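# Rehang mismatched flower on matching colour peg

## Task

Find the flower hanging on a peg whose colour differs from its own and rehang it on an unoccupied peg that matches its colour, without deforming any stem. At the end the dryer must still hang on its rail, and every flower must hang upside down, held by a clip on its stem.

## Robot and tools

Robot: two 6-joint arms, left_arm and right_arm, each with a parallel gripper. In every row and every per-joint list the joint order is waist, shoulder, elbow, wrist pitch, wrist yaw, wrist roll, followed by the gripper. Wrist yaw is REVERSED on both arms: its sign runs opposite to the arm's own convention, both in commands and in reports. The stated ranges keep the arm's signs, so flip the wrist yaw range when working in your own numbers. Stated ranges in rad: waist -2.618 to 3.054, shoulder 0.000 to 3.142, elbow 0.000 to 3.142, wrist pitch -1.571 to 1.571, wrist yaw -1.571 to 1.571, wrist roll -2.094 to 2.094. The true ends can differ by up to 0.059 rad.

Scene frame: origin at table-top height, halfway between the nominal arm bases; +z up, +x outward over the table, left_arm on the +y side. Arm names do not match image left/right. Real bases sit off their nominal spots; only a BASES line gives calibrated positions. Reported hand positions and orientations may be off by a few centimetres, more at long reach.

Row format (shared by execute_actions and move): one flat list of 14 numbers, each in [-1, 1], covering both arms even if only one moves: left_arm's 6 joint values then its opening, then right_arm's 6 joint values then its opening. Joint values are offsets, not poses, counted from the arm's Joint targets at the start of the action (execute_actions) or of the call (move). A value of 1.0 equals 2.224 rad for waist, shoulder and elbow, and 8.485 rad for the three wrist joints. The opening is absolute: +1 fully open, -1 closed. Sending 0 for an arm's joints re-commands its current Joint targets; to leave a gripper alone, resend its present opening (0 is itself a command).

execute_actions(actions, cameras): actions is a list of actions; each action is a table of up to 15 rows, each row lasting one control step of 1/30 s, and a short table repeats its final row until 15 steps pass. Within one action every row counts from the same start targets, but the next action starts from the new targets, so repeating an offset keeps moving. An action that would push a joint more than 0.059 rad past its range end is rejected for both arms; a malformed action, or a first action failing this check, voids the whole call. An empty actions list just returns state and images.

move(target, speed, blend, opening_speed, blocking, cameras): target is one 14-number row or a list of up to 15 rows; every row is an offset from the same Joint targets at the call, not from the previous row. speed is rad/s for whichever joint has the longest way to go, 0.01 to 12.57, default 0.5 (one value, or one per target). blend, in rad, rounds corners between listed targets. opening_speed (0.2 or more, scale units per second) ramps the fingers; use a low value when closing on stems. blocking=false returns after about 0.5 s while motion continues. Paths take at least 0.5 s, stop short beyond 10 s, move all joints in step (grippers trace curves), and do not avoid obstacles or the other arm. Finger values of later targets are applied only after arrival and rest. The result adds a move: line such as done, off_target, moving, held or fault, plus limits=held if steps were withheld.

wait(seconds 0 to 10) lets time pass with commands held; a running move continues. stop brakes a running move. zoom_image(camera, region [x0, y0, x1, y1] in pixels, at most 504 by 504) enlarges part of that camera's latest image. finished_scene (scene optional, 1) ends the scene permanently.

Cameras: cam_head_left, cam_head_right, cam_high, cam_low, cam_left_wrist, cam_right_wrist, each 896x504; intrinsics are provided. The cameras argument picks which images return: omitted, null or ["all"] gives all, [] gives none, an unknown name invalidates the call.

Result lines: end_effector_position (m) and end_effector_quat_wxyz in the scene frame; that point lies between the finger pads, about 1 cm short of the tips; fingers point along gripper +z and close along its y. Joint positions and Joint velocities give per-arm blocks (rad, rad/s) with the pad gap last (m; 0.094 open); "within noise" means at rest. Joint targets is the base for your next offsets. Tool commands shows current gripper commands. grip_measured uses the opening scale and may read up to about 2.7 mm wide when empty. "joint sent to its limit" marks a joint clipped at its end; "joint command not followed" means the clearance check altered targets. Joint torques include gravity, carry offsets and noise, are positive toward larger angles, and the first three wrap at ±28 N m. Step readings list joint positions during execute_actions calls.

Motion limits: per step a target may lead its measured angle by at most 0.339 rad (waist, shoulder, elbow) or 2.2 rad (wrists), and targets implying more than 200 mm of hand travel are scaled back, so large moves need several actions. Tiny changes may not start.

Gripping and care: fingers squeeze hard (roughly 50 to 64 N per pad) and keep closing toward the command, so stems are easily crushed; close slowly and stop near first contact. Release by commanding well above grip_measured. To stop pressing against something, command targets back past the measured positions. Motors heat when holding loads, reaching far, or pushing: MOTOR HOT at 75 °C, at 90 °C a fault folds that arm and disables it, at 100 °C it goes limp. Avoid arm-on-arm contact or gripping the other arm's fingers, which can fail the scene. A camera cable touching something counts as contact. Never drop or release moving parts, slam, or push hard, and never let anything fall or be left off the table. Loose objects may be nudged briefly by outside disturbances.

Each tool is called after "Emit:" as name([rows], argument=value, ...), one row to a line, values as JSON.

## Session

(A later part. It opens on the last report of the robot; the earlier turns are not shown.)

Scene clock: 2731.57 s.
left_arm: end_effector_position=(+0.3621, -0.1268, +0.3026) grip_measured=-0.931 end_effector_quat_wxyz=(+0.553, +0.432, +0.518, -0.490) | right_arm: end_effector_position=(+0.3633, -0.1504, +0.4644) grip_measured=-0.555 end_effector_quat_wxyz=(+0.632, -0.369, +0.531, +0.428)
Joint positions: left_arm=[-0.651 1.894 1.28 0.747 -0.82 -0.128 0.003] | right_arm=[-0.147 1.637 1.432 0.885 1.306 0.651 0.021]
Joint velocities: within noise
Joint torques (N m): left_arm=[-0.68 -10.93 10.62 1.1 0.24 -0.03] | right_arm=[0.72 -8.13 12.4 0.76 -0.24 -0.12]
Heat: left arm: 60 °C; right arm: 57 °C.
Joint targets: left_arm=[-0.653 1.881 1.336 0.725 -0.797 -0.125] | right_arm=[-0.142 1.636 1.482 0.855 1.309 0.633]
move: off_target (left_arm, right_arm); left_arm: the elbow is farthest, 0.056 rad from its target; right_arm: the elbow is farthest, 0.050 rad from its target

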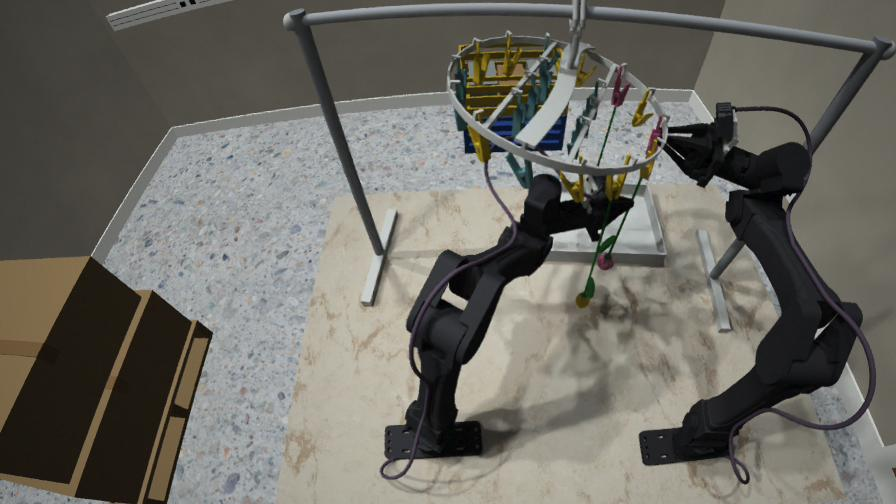

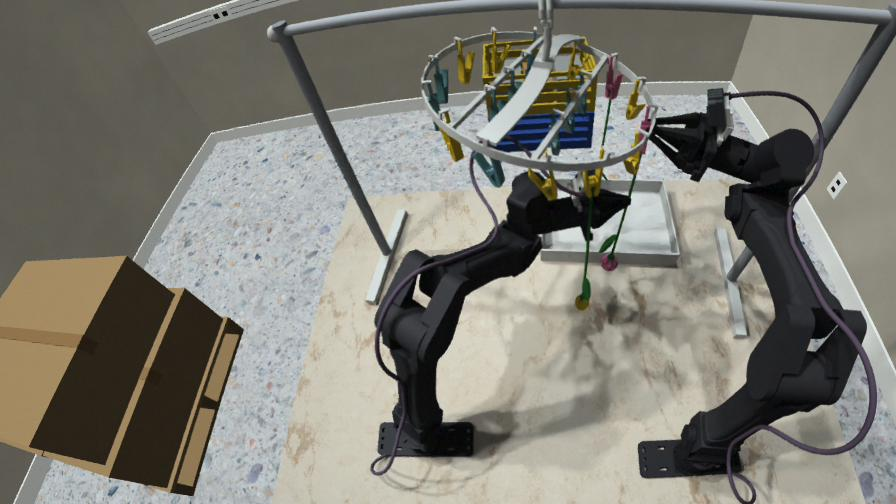

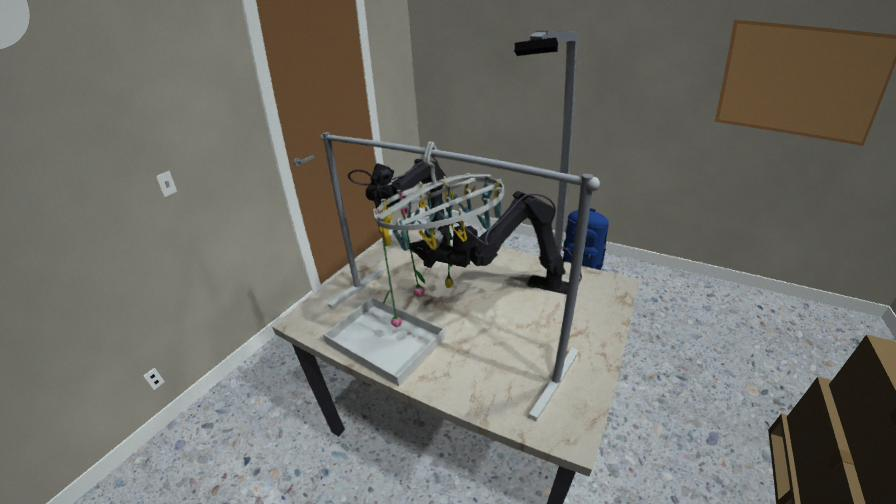

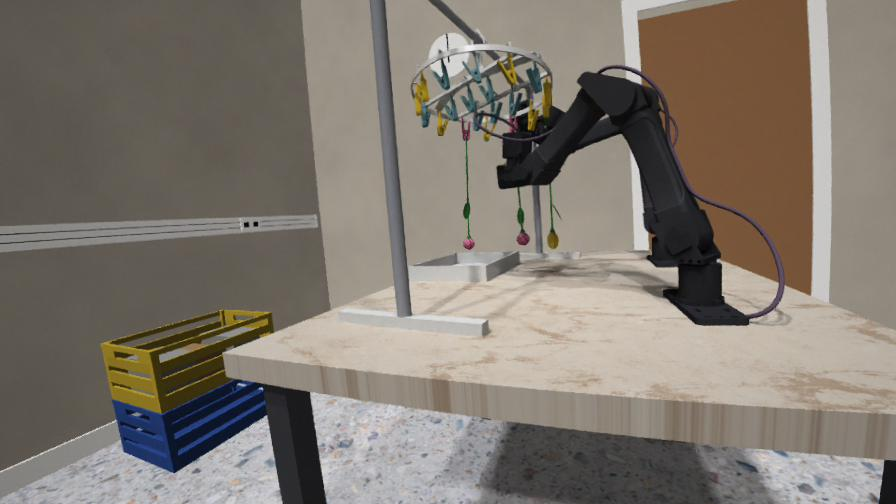

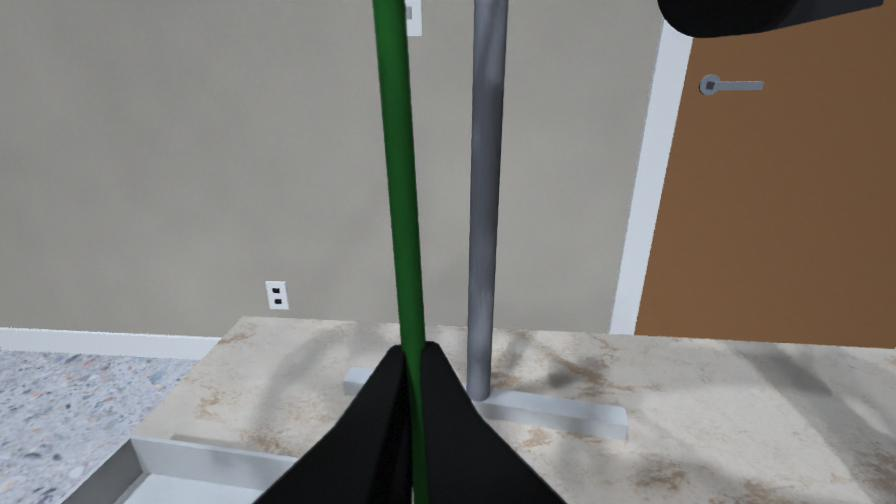

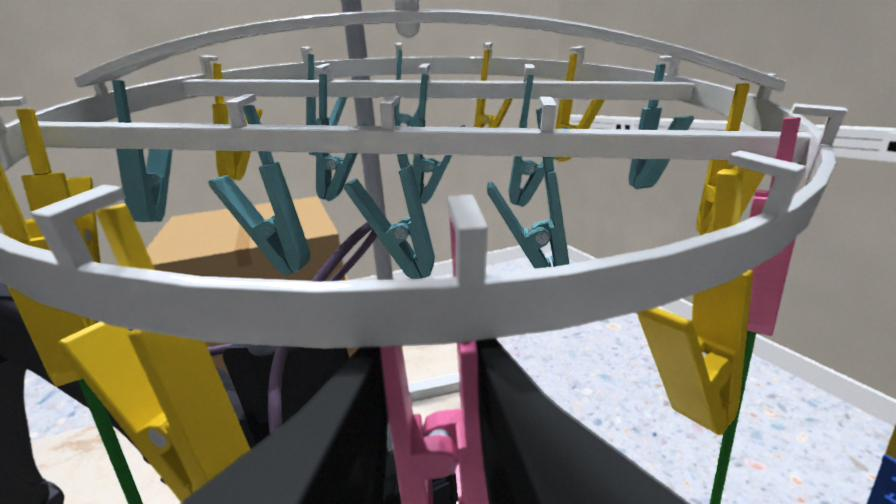

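Emit:
zoom_image(camera="cam_head_left", region=[540, 140, 660, 230])

Emit:
zoom_image(camera="cam_high", region=[400, 200, 490, 280])

Emit:
zoom_image(camera="cam_low", region=[470, 80, 570, 200])

Scaled by 4.200 from the camera's 896x504 image, which has a finer 1280x720 frame.

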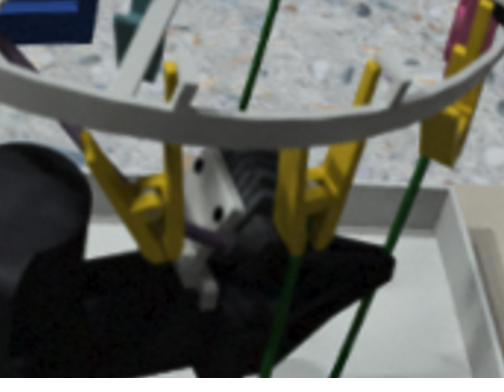

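Scaled by 5.600 from the camera's 896x504 image, which has a finer 1280x720 frame.

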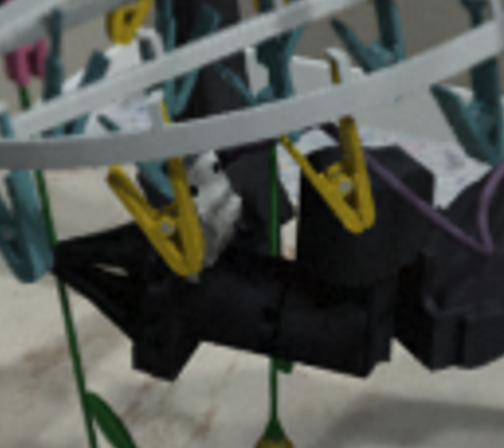

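Scaled by 4.200 from the camera's 896x504 image, which has a finer 1280x720 frame.

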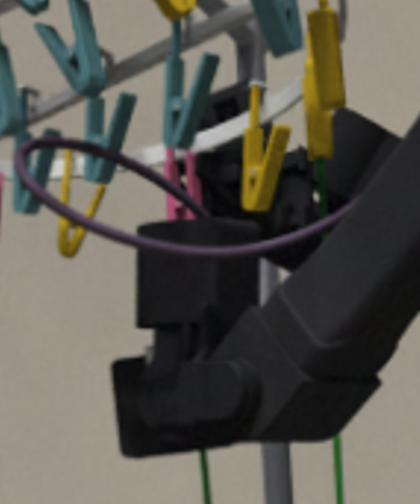

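Emit:
move(target=[0, 0.0148, -0.0513, 0.0200, 0, 0, -0.98, 0, 0, 0, 0, 0, 0, -0.8], speed=0.08, cameras=["cam_head_right","cam_low","cam_high","cam_left_wrist"])

Emit:
zoom_image(camera="cam_high", region=[392, 190, 422, 260])

Emit:
zoom_image(camera="cam_high", region=[398, 204, 412, 224])

Scene clock: 2789.80 s.
left_arm: end_effector_position=(+0.3612, -0.1260, +0.2874) grip_measured=-0.931 end_effector_quat_wxyz=(+0.555, +0.431, +0.516, -0.489) | right_arm: end_effector_position=(+0.3631, -0.1497, +0.4644) grip_measured=-0.555 end_effector_quat_wxyz=(+0.631, -0.369, +0.531, +0.428)
Joint positions: left_arm=[-0.651 1.914 1.237 0.816 -0.818 -0.128 0.003] | right_arm=[-0.146 1.637 1.432 0.885 1.306 0.651 0.021]
Joint velocities: within noise
Joint torques (N m): left_arm=[-0.69 -9.96 4.49 2.06 0.21 -0.04] | right_arm=[0.7 -8.13 12.4 0.76 -0.24 -0.12]
Heat: left arm: 53 °C; right arm: 49 °C.
Joint targets: left_arm=[-0.653 1.914 1.222 0.895 -0.797 -0.125] | right_arm=[-0.142 1.636 1.482 0.855 1.309 0.633]
move: off_target (left_arm, right_arm); left_arm: the wrist pitch is farthest, 0.079 rad from its target; right_arm: the elbow is farthest, 0.050 rad from its target
Images, in order (width x height): cam_head_right 896x504, cam_high 896x504, cam_low 896x504, cam_left_wrist 896x504.

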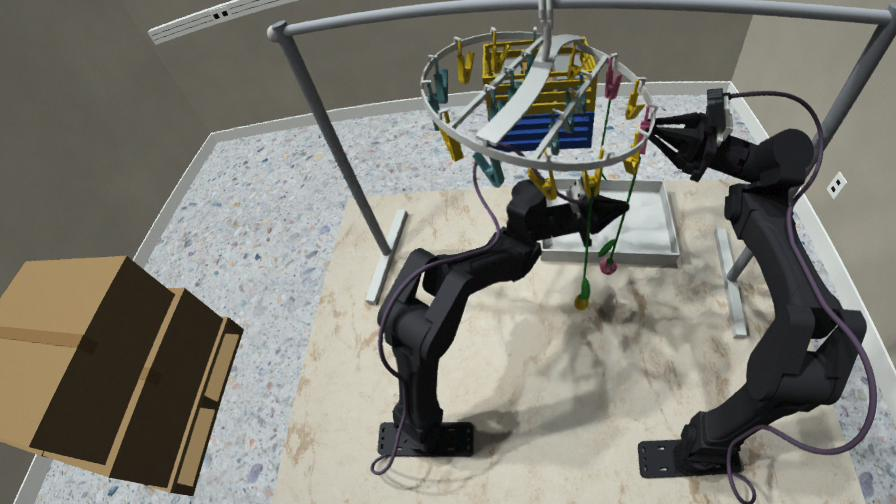

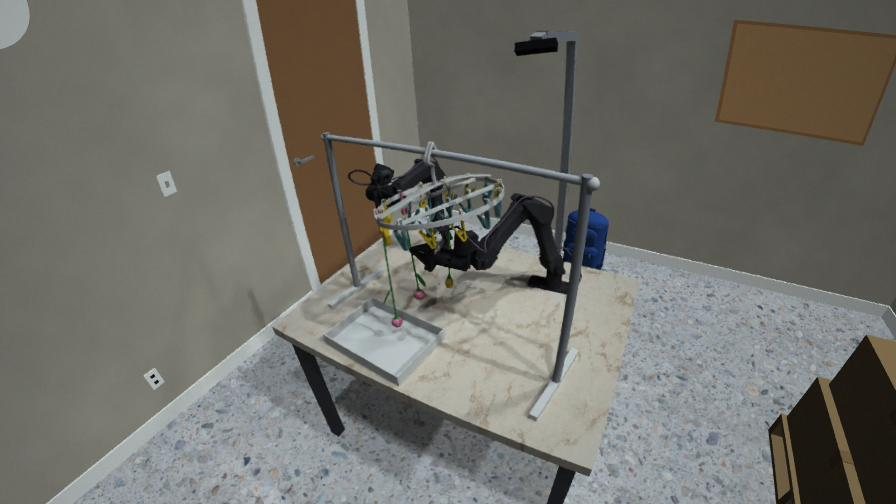

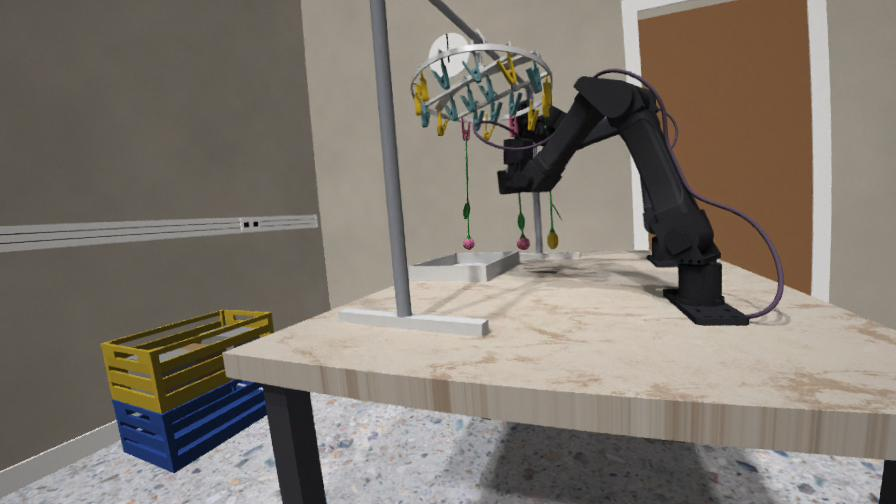

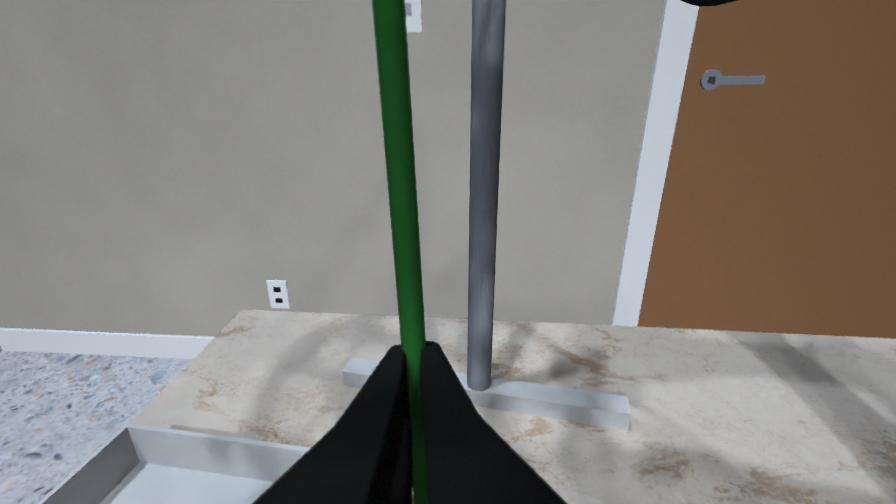

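Scaled by 7.200 from the camera's 896x504 image, which has a finer 1280x720 frame.

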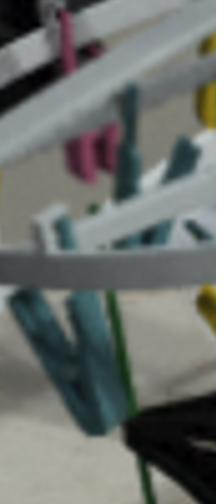

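Scaled by 25.200 from the camera's 896x504 image, which has a finer 1280x720 frame.

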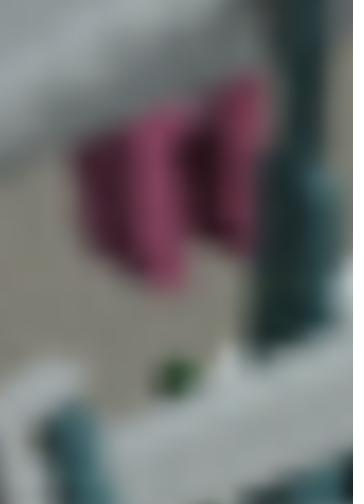

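Emit:
zoom_image(camera="cam_low", region=[500, 110, 540, 150])

Emit:
zoom_image(camera="cam_low", region=[500, 180, 540, 260])

Emit:
zoom_image(camera="cam_head_right", region=[625, 120, 665, 190])

Scaled by 12.600 from the camera's 896x504 image, which has a finer 1280x720 frame.

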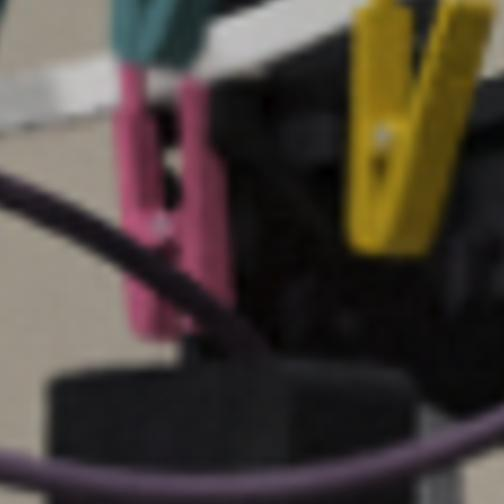

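Scaled by 6.300 from the camera's 896x504 image, which has a finer 1280x720 frame.

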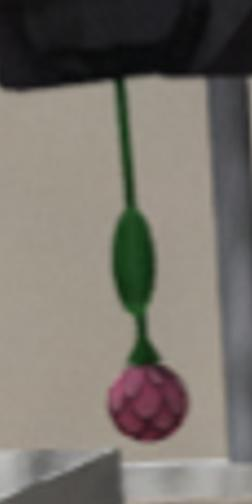

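Scaled by 7.200 from the camera's 896x504 image, which has a finer 1280x720 frame.

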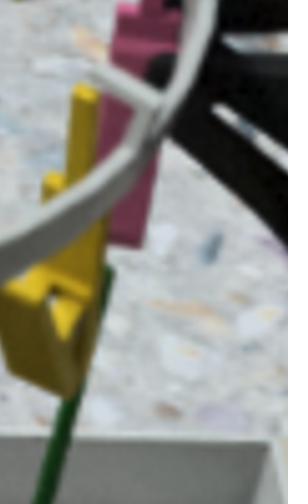

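Emit:
move(target=[-0.0013, 0, 0, 0.0027, 0, 0, -0.98, 0, 0, 0, 0, 0, 0, -0.8], speed=0.08, cameras=["cam_head_right","cam_low","cam_high"])

Emit:
zoom_image(camera="cam_high", region=[398, 204, 412, 224])

Emit:
zoom_image(camera="cam_head_right", region=[625, 120, 665, 190])

Scene clock: 2896.53 s.
left_arm: end_effector_position=(+0.3606, -0.1256, +0.2921) grip_measured=-0.931 end_effector_quat_wxyz=(+0.564, +0.432, +0.507, -0.488) | right_arm: end_effector_position=(+0.3631, -0.1497, +0.4644) grip_measured=-0.555 end_effector_quat_wxyz=(+0.631, -0.369, +0.531, +0.428)
Joint positions: left_arm=[-0.651 1.914 1.237 0.84 -0.818 -0.128 0.003] | right_arm=[-0.146 1.637 1.432 0.885 1.306 0.651 0.021]
Joint velocities: within noise
Joint torques (N m): left_arm=[-0.65 -9.92 4.48 2.02 0.17 -0.02] | right_arm=[0.7 -8.13 12.4 0.76 -0.24 -0.12]
Heat: left arm: 57 °C; right arm: 48 °C.
Joint targets: left_arm=[-0.656 1.914 1.222 0.918 -0.797 -0.125] | right_arm=[-0.142 1.636 1.482 0.855 1.309 0.633]
move: off_target (left_arm, right_arm); left_arm: the wrist pitch is farthest, 0.078 rad from its target; right_arm: the elbow is farthest, 0.050 rad from its target
Images, in order (width x height): cam_head_right 896x504, cam_high 896x504, cam_low 896x504.

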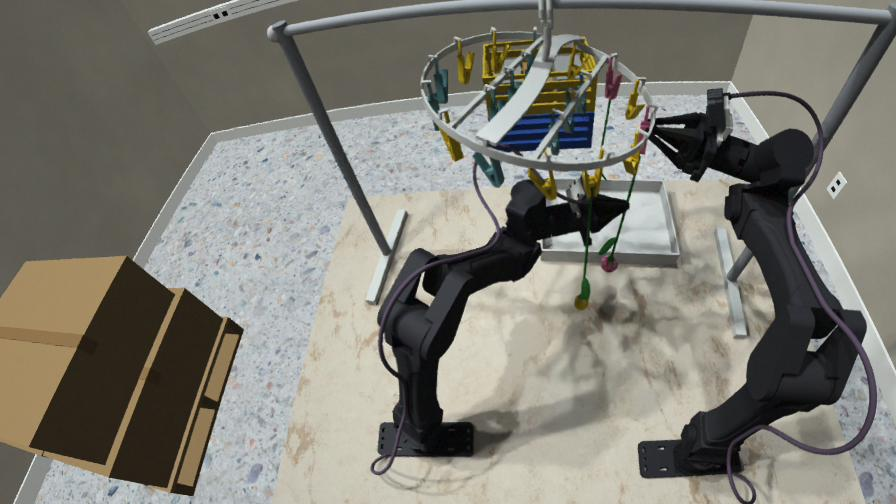

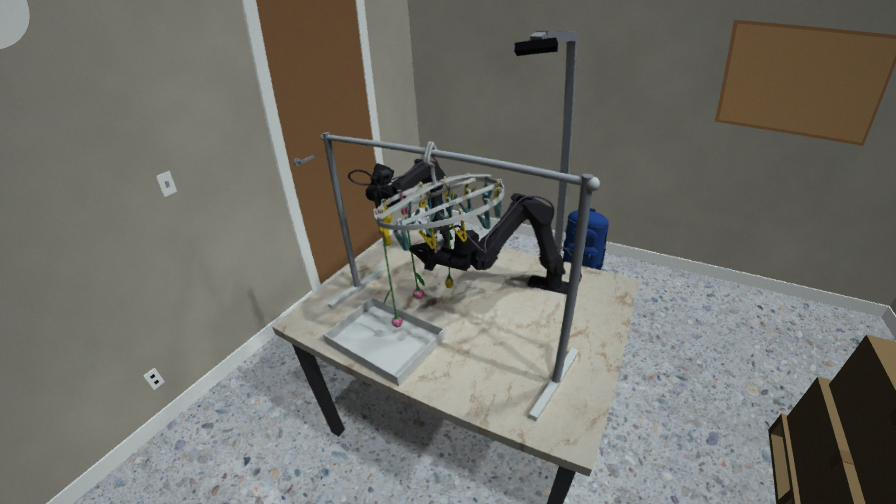

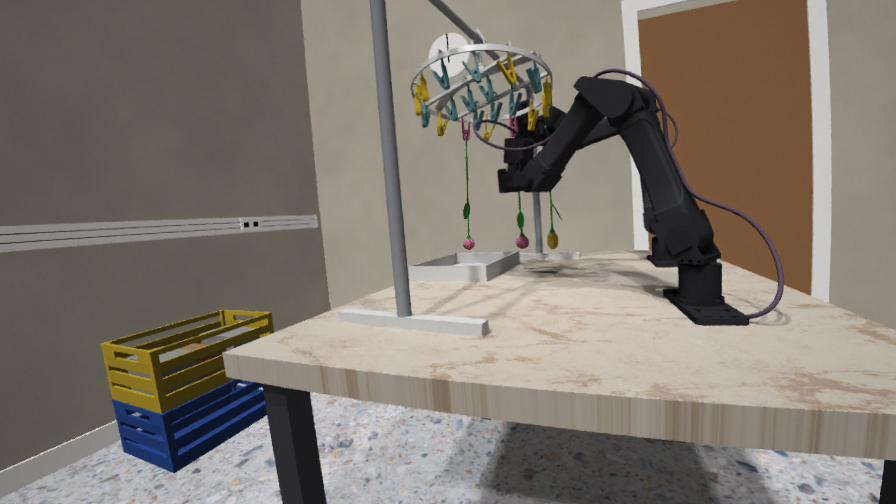

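Scaled by 25.200 from the camera's 896x504 image, which has a finer 1280x720 frame.

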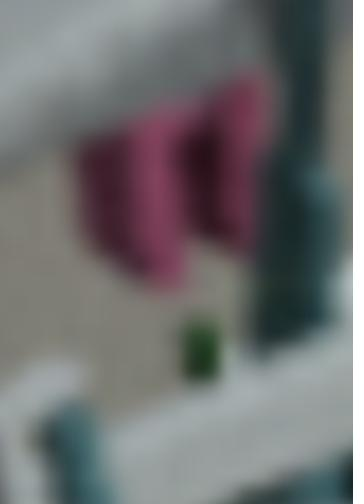

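Scaled by 7.200 from the camera's 896x504 image, which has a finer 1280x720 frame.

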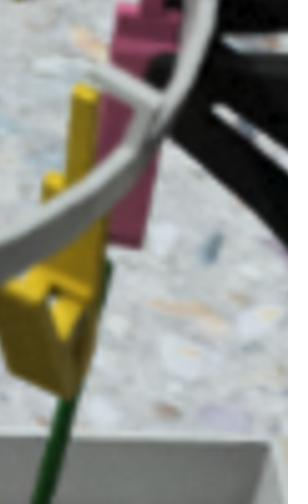

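Emit:
move(target=[-0.0022, 0, 0, 0, 0, 0, -0.98, 0, 0, 0, 0, 0, 0, -0.8], speed=0.08, cameras=["cam_head_right","cam_low","cam_high"])

Emit:
zoom_image(camera="cam_high", region=[398, 204, 412, 224])

Emit:
zoom_image(camera="cam_low", region=[500, 180, 540, 260])

Emit:
zoom_image(camera="cam_low", region=[504, 112, 524, 142])

Scene clock: 2904.87 s.
left_arm: end_effector_position=(+0.3606, -0.1256, +0.2921) grip_measured=-0.931 end_effector_quat_wxyz=(+0.564, +0.432, +0.507, -0.488) | right_arm: end_effector_position=(+0.3631, -0.1497, +0.4644) grip_measured=-0.555 end_effector_quat_wxyz=(+0.631, -0.369, +0.531, +0.428)
Joint positions: left_arm=[-0.651 1.914 1.237 0.84 -0.818 -0.128 0.003] | right_arm=[-0.146 1.637 1.432 0.885 1.306 0.651 0.021]
Joint velocities: within noise
Joint torques (N m): left_arm=[-0.42 -9.85 4.46 2.02 0.21 -0.03] | right_arm=[0.72 -8.13 12.4 0.76 -0.24 -0.12]
Heat: left arm: 57 °C; right arm: 48 °C.
Joint targets: left_arm=[-0.661 1.914 1.222 0.918 -0.797 -0.125] | right_arm=[-0.142 1.636 1.482 0.855 1.309 0.633]
move: off_target (left_arm, right_arm); left_arm: the wrist pitch is farthest, 0.078 rad from its target; right_arm: the elbow is farthest, 0.050 rad from its target
Images, in order (width x height): cam_head_right 896x504, cam_high 896x504, cam_low 896x504.

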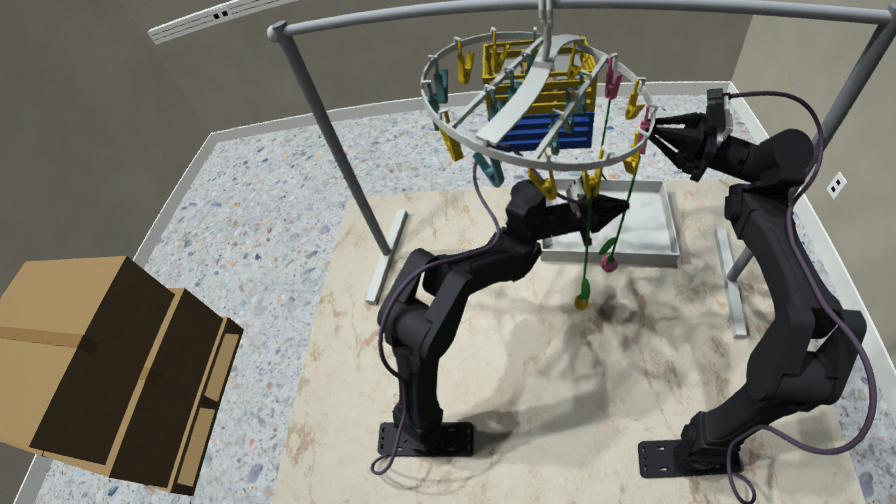

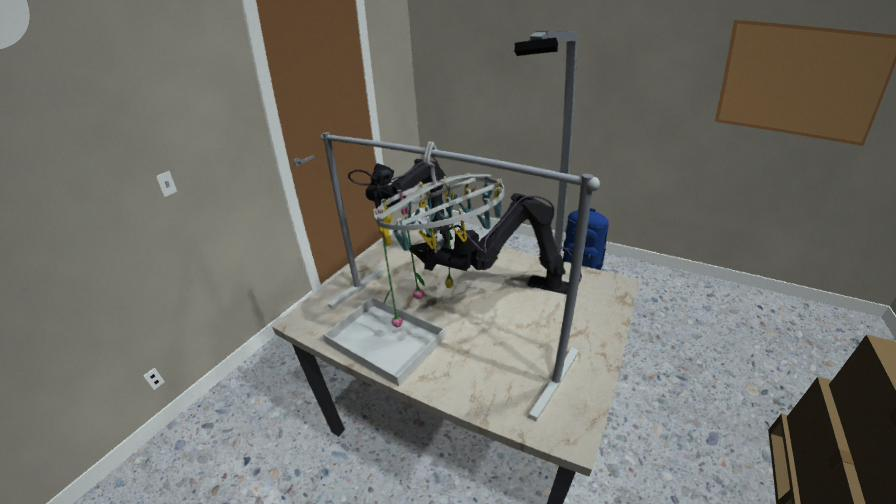

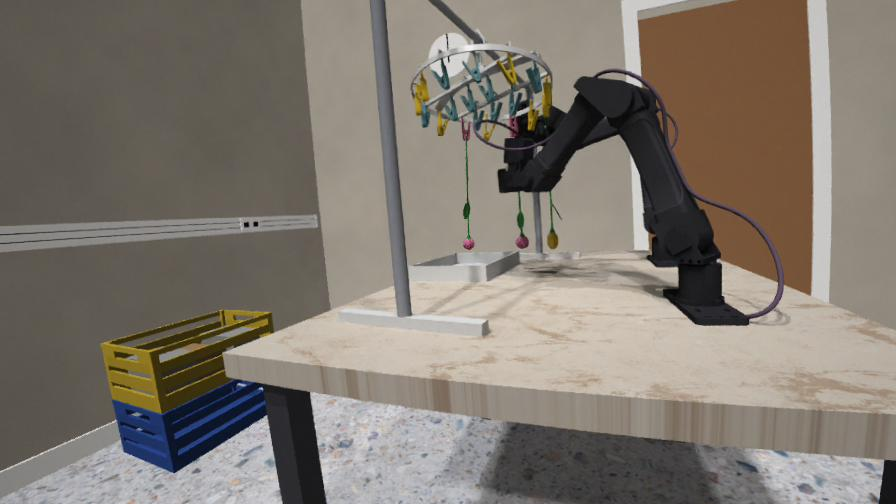

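Scaled by 25.200 from the camera's 896x504 image, which has a finer 1280x720 frame.

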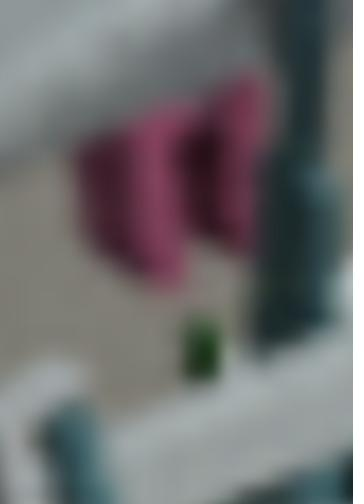

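Scaled by 6.300 from the camera's 896x504 image, which has a finer 1280x720 frame.

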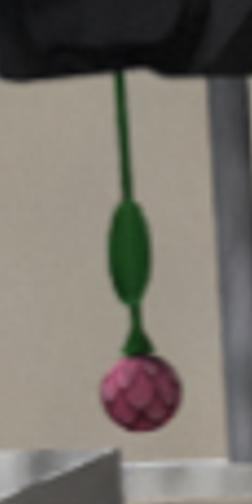

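Scaled by 16.800 from the camera's 896x504 image, which has a finer 1280x720 frame.

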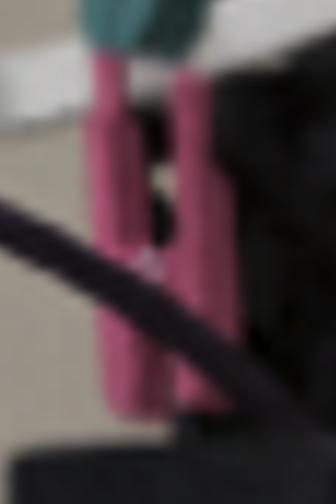

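Emit:
wait(seconds=0.1, cameras=["cam_high","cam_low","cam_head_right","cam_right_wrist"])

Scene clock: 2935.13 s.
left_arm: end_effector_position=(+0.3606, -0.1256, +0.2921) grip_measured=-0.931 end_effector_quat_wxyz=(+0.564, +0.432, +0.507, -0.488) | right_arm: end_effector_position=(+0.3631, -0.1497, +0.4644) grip_measured=-0.555 end_effector_quat_wxyz=(+0.631, -0.369, +0.531, +0.428)
Joint positions: left_arm=[-0.651 1.914 1.237 0.84 -0.818 -0.128 0.003] | right_arm=[-0.146 1.637 1.432 0.885 1.306 0.651 0.021]
Joint velocities: within noise
Joint torques (N m): left_arm=[-0.54 -9.96 4.4 2.05 0.22 -0.05] | right_arm=[0.72 -8.13 12.4 0.76 -0.24 -0.12]
Heat: left arm: 57 °C; right arm: 48 °C.
Joint targets: left_arm=[-0.661 1.914 1.222 0.918 -0.797 -0.125] | right_arm=[-0.142 1.636 1.482 0.855 1.309 0.633]
Tool commands: left_gripper/opening=-0.98 right_gripper/opening=-0.8
wait: 0.10 s; at rest from the start
Images, in order (width x height): cam_head_right 896x504, cam_high 896x504, cam_low 896x504, cam_right_wrist 896x504.

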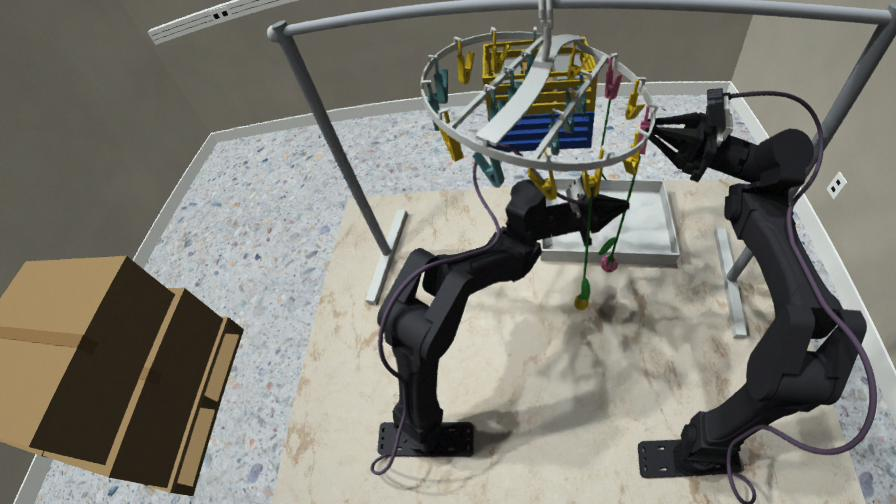

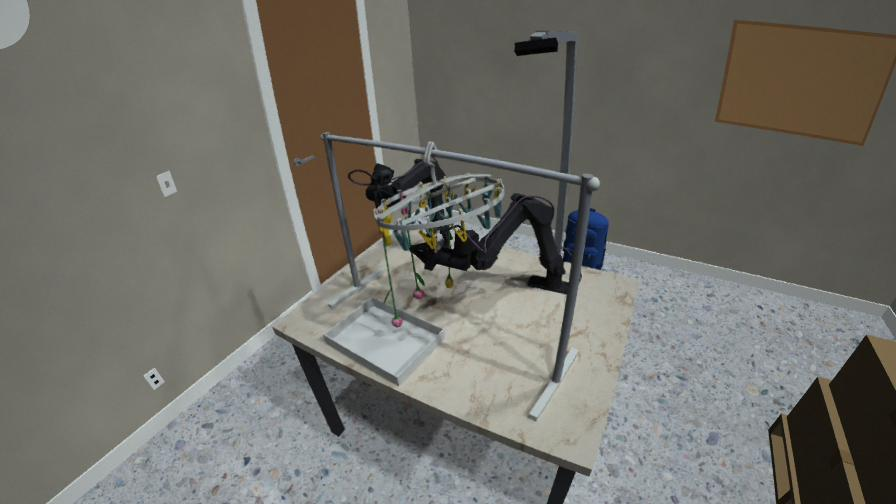

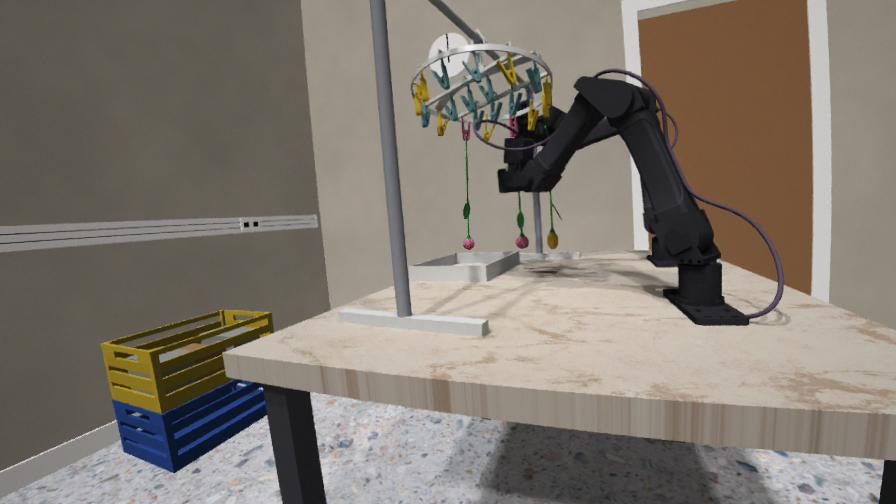

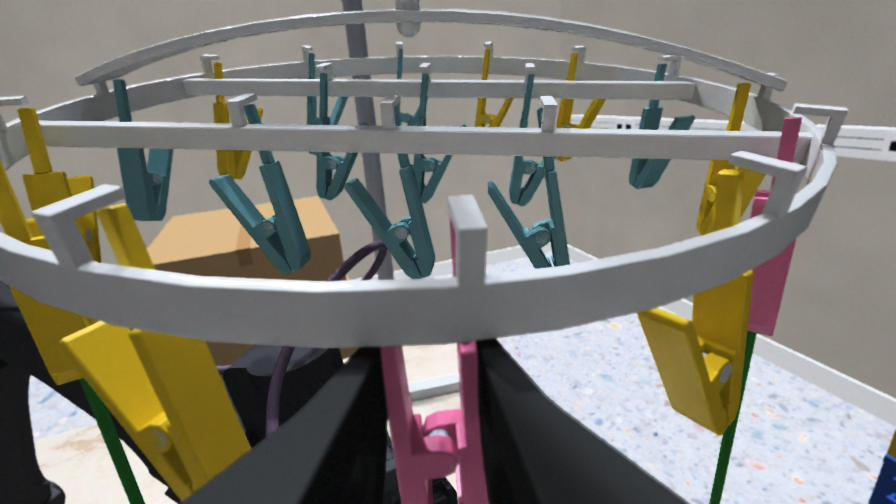

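Emit:
move(target=[-0.00225, 0, 0, 0, 0, 0, -0.98, 0, 0, 0, 0, 0, 0, -0.8], speed=0.03, cameras=["cam_high","cam_low","cam_head_right"])

Scene clock: 2938.57 s.
left_arm: end_effector_position=(+0.3606, -0.1256, +0.2921) grip_measured=-0.931 end_effector_quat_wxyz=(+0.564, +0.432, +0.507, -0.488) | right_arm: end_effector_position=(+0.3631, -0.1497, +0.4644) grip_measured=-0.555 end_effector_quat_wxyz=(+0.631, -0.369, +0.531, +0.428)
Joint positions: left_arm=[-0.651 1.914 1.237 0.84 -0.818 -0.128 0.003] | right_arm=[-0.146 1.637 1.432 0.885 1.306 0.651 0.021]
Joint velocities: within noise
Joint torques (N m): left_arm=[-0.62 -9.89 4.29 2.02 0.19 -0.04] | right_arm=[0.72 -8.13 12.4 0.76 -0.24 -0.12]
Heat: left arm: 57 °C; right arm: 48 °C.
Joint targets: left_arm=[-0.666 1.914 1.222 0.918 -0.797 -0.125] | right_arm=[-0.142 1.636 1.482 0.855 1.309 0.633]
move: off_target (left_arm, right_arm); left_arm: the wrist pitch is farthest, 0.078 rad from its target; right_arm: the elbow is farthest, 0.050 rad from its target
Images, in order (width x height): cam_head_right 896x504, cam_high 896x504, cam_low 896x504.

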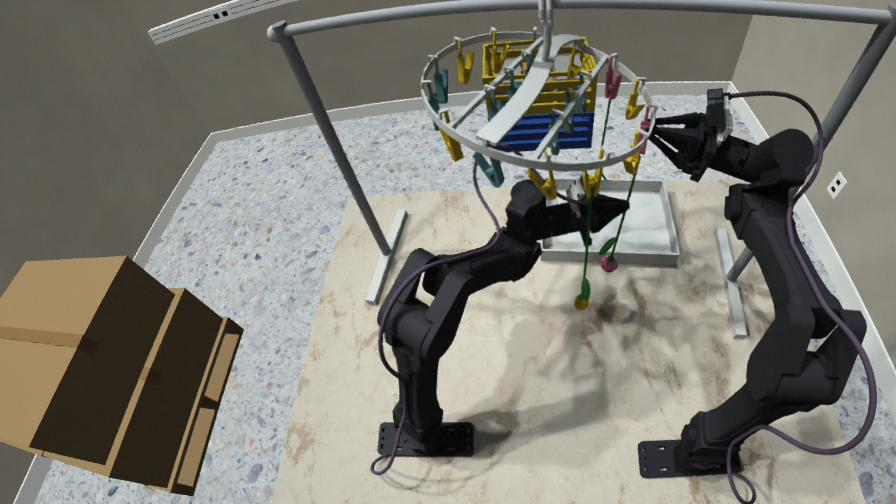

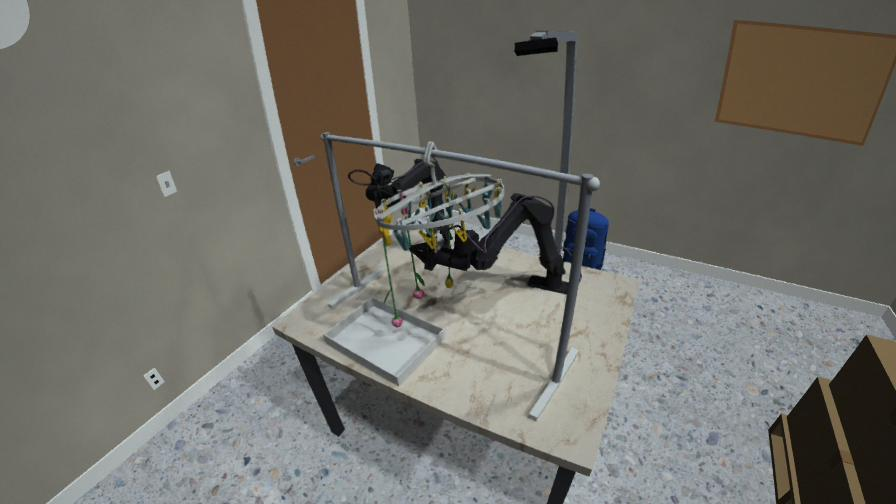

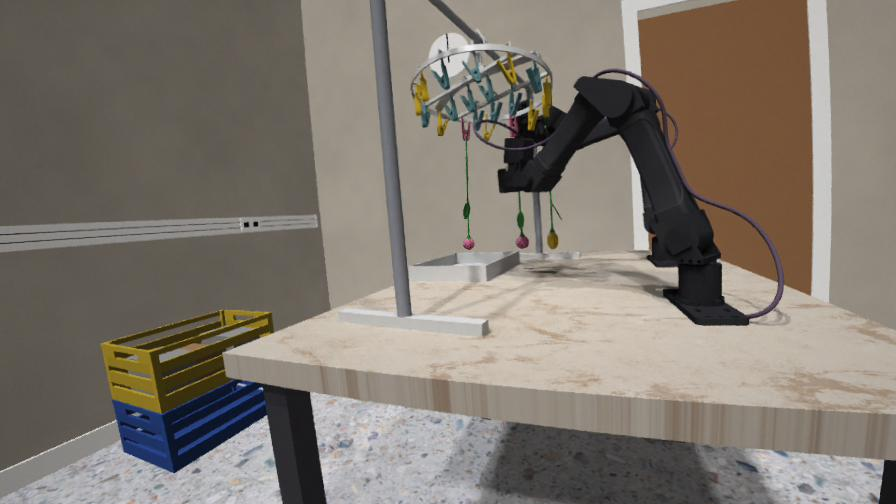

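Emit:
move(target=[-0.00225, 0, 0, 0, 0, 0, -0.98, 0, 0, 0, 0, 0, 0, -0.8], speed=0.03, cameras=[])

Emit:
wait(seconds=0.5, cameras=[])

Scene clock: 2946.27 s.
left_arm: end_effector_position=(+0.3562, -0.1294, +0.2921) grip_measured=-0.931 end_effector_quat_wxyz=(+0.561, +0.435, +0.505, -0.491) | right_arm: end_effector_position=(+0.3631, -0.1497, +0.4644) grip_measured=-0.555 end_effector_quat_wxyz=(+0.631, -0.369, +0.531, +0.428)
Joint positions: left_arm=[-0.662 1.914 1.237 0.84 -0.818 -0.128 0.003] | right_arm=[-0.146 1.637 1.432 0.885 1.306 0.651 0.021]
Joint velocities: within noise
Joint torques (N m): left_arm=[-0.68 -10.02 4.59 2.04 0.2 -0.02] | right_arm=[0.72 -8.13 12.4 0.76 -0.24 -0.12]
Heat: left arm: 57 °C; right arm: 48 °C.
Joint targets: left_arm=[-0.671 1.914 1.222 0.918 -0.797 -0.125] | right_arm=[-0.142 1.636 1.482 0.855 1.309 0.633]
move: off_target (left_arm, right_arm); left_arm: the wrist pitch is farthest, 0.078 rad from its target; right_arm: the elbow is farthest, 0.050 rad from its target
No camera images: "cameras" was empty.

Scene clock: 2946.77 s.
left_arm: end_effector_position=(+0.3544, -0.1311, +0.2921) grip_measured=-0.931 end_effector_quat_wxyz=(+0.560, +0.436, +0.504, -0.492) | right_arm: end_effector_position=(+0.3631, -0.1497, +0.4644) grip_measured=-0.555 end_effector_quat_wxyz=(+0.631, -0.369, +0.531, +0.428)
Joint positions: left_arm=[-0.667 1.914 1.237 0.84 -0.818 -0.128 0.003] | right_arm=[-0.146 1.637 1.432 0.885 1.306 0.651 0.021]
Joint velocities: within noise
Joint torques (N m): left_arm=[-0.53 -9.73 4.27 2.01 0.18 -0.04] | right_arm=[0.72 -8.13 12.4 0.76 -0.24 -0.12]
Heat: left arm: 57 °C; right arm: 48 °C.
Joint targets: left_arm=[-0.671 1.914 1.222 0.918 -0.797 -0.125] | right_arm=[-0.142 1.636 1.482 0.855 1.309 0.633]
Tool commands: left_gripper/opening=-0.98 right_gripper/opening=-0.8
wait: 0.50 s; at rest by 0.17 s
No camera images: "cameras" was empty.

Emit:
move(target=[0.0117, 0, 0, 0, 0, 0, -0.98, 0, 0, 0, 0, 0, 0, -0.8], speed=0.03, cameras=[])

Emit:
wait(seconds=0.5, cameras=[])

Scene clock: 2964.97 s.
left_arm: end_effector_position=(+0.3606, -0.1256, +0.2921) grip_measured=-0.931 end_effector_quat_wxyz=(+0.564, +0.432, +0.507, -0.488) | right_arm: end_effector_position=(+0.3631, -0.1497, +0.4644) grip_measured=-0.555 end_effector_quat_wxyz=(+0.631, -0.369, +0.531, +0.428)
Joint positions: left_arm=[-0.651 1.914 1.237 0.84 -0.818 -0.128 0.003] | right_arm=[-0.146 1.637 1.432 0.885 1.306 0.651 0.021]
Joint velocities: within noise
Joint torques (N m): left_arm=[0.5 -9.76 4.29 2.04 0.2 0] | right_arm=[0.72 -8.13 12.4 0.76 -0.24 -0.12]
Heat: left arm: 57 °C; right arm: 48 °C.
Joint targets: left_arm=[-0.645 1.914 1.222 0.918 -0.797 -0.125] | right_arm=[-0.142 1.636 1.482 0.855 1.309 0.633]
move: off_target (left_arm, right_arm); left_arm: the wrist pitch is farthest, 0.078 rad from its target; right_arm: the elbow is farthest, 0.050 rad from its target
No camera images: "cameras" was empty.

Scene clock: 2965.47 s.
left_arm: end_effector_position=(+0.3630, -0.1233, +0.2921) grip_measured=-0.931 end_effector_quat_wxyz=(+0.565, +0.431, +0.508, -0.486) | right_arm: end_effector_position=(+0.3631, -0.1497, +0.4644) grip_measured=-0.555 end_effector_quat_wxyz=(+0.631, -0.369, +0.531, +0.428)
Joint positions: left_arm=[-0.645 1.914 1.237 0.84 -0.818 -0.128 0.003] | right_arm=[-0.146 1.637 1.432 0.885 1.306 0.651 0.021]
Joint velocities: within noise
Joint torques (N m): left_arm=[0.65 -9.74 4.31 2 0.19 -0.08] | right_arm=[0.7 -8.13 12.41 0.77 -0.24 -0.12]
Heat: left arm: 57 °C; right arm: 48 °C.
Joint targets: left_arm=[-0.645 1.914 1.222 0.918 -0.797 -0.125] | right_arm=[-0.142 1.636 1.482 0.855 1.309 0.633]
Tool commands: left_gripper/opening=-0.98 right_gripper/opening=-0.8
wait: 0.50 s; at rest by 0.17 s
No camera images: "cameras" was empty.

Emit:
move([
  [0.0112, 0, 0, 0, 0, 0, -0.98, 0, 0, 0, 0, 0, 0, -0.8],
  [-0.0043, 0, 0, 0, 0, 0, -0.98, 0, 0, 0, 0, 0, 0, -0.8],
], speed=0.1, cameras=[])

Emit:
wait(seconds=0.5, cameras=[])

Scene clock: 2983.97 s.
left_arm: end_effector_position=(+0.3592, -0.1271, +0.2922) grip_measured=-0.931 end_effector_quat_wxyz=(+0.563, +0.433, +0.507, -0.489) | right_arm: end_effector_position=(+0.3631, -0.1497, +0.4644) grip_measured=-0.555 end_effector_quat_wxyz=(+0.631, -0.369, +0.531, +0.428)
Joint positions: left_arm=[-0.656 1.914 1.237 0.84 -0.815 -0.128 0.003] | right_arm=[-0.146 1.637 1.432 0.885 1.306 0.651 0.021]
Joint velocities: within noise
Joint torques (N m): left_arm=[-0.14 -9.77 4.4 2.03 0.18 -0.03] | right_arm=[0.72 -8.13 12.4 0.76 -0.24 -0.12]
Heat: left arm: 57 °C; right arm: 48 °C.
Joint targets: left_arm=[-0.654 1.914 1.222 0.918 -0.797 -0.125] | right_arm=[-0.142 1.636 1.482 0.855 1.309 0.633]
move: off_target (left_arm, right_arm); left_arm: the wrist pitch is farthest, 0.078 rad from its target; right_arm: the elbow is farthest, 0.050 rad from its target
No camera images: "cameras" was empty.

Scene clock: 2984.47 s.
left_arm: end_effector_position=(+0.3599, -0.1266, +0.2922) grip_measured=-0.931 end_effector_quat_wxyz=(+0.564, +0.432, +0.507, -0.488) | right_arm: end_effector_position=(+0.3631, -0.1497, +0.4644) grip_measured=-0.555 end_effector_quat_wxyz=(+0.631, -0.369, +0.531, +0.428)
Joint positions: left_arm=[-0.654 1.914 1.237 0.84 -0.815 -0.128 0.003] | right_arm=[-0.146 1.637 1.432 0.885 1.306 0.651 0.021]
Joint velocities: within noise
Joint torques (N m): left_arm=[-0.32 -9.92 4.53 1.99 0.17 -0.03] | right_arm=[0.72 -8.13 12.4 0.76 -0.24 -0.12]
Heat: left arm: 57 °C; right arm: 48 °C.
Joint targets: left_arm=[-0.654 1.914 1.222 0.918 -0.797 -0.125] | right_arm=[-0.142 1.636 1.482 0.855 1.309 0.633]
Tool commands: left_gripper/opening=-0.98 right_gripper/opening=-0.8
wait: 0.50 s; at rest by 0.17 s
No camera images: "cameras" was empty.


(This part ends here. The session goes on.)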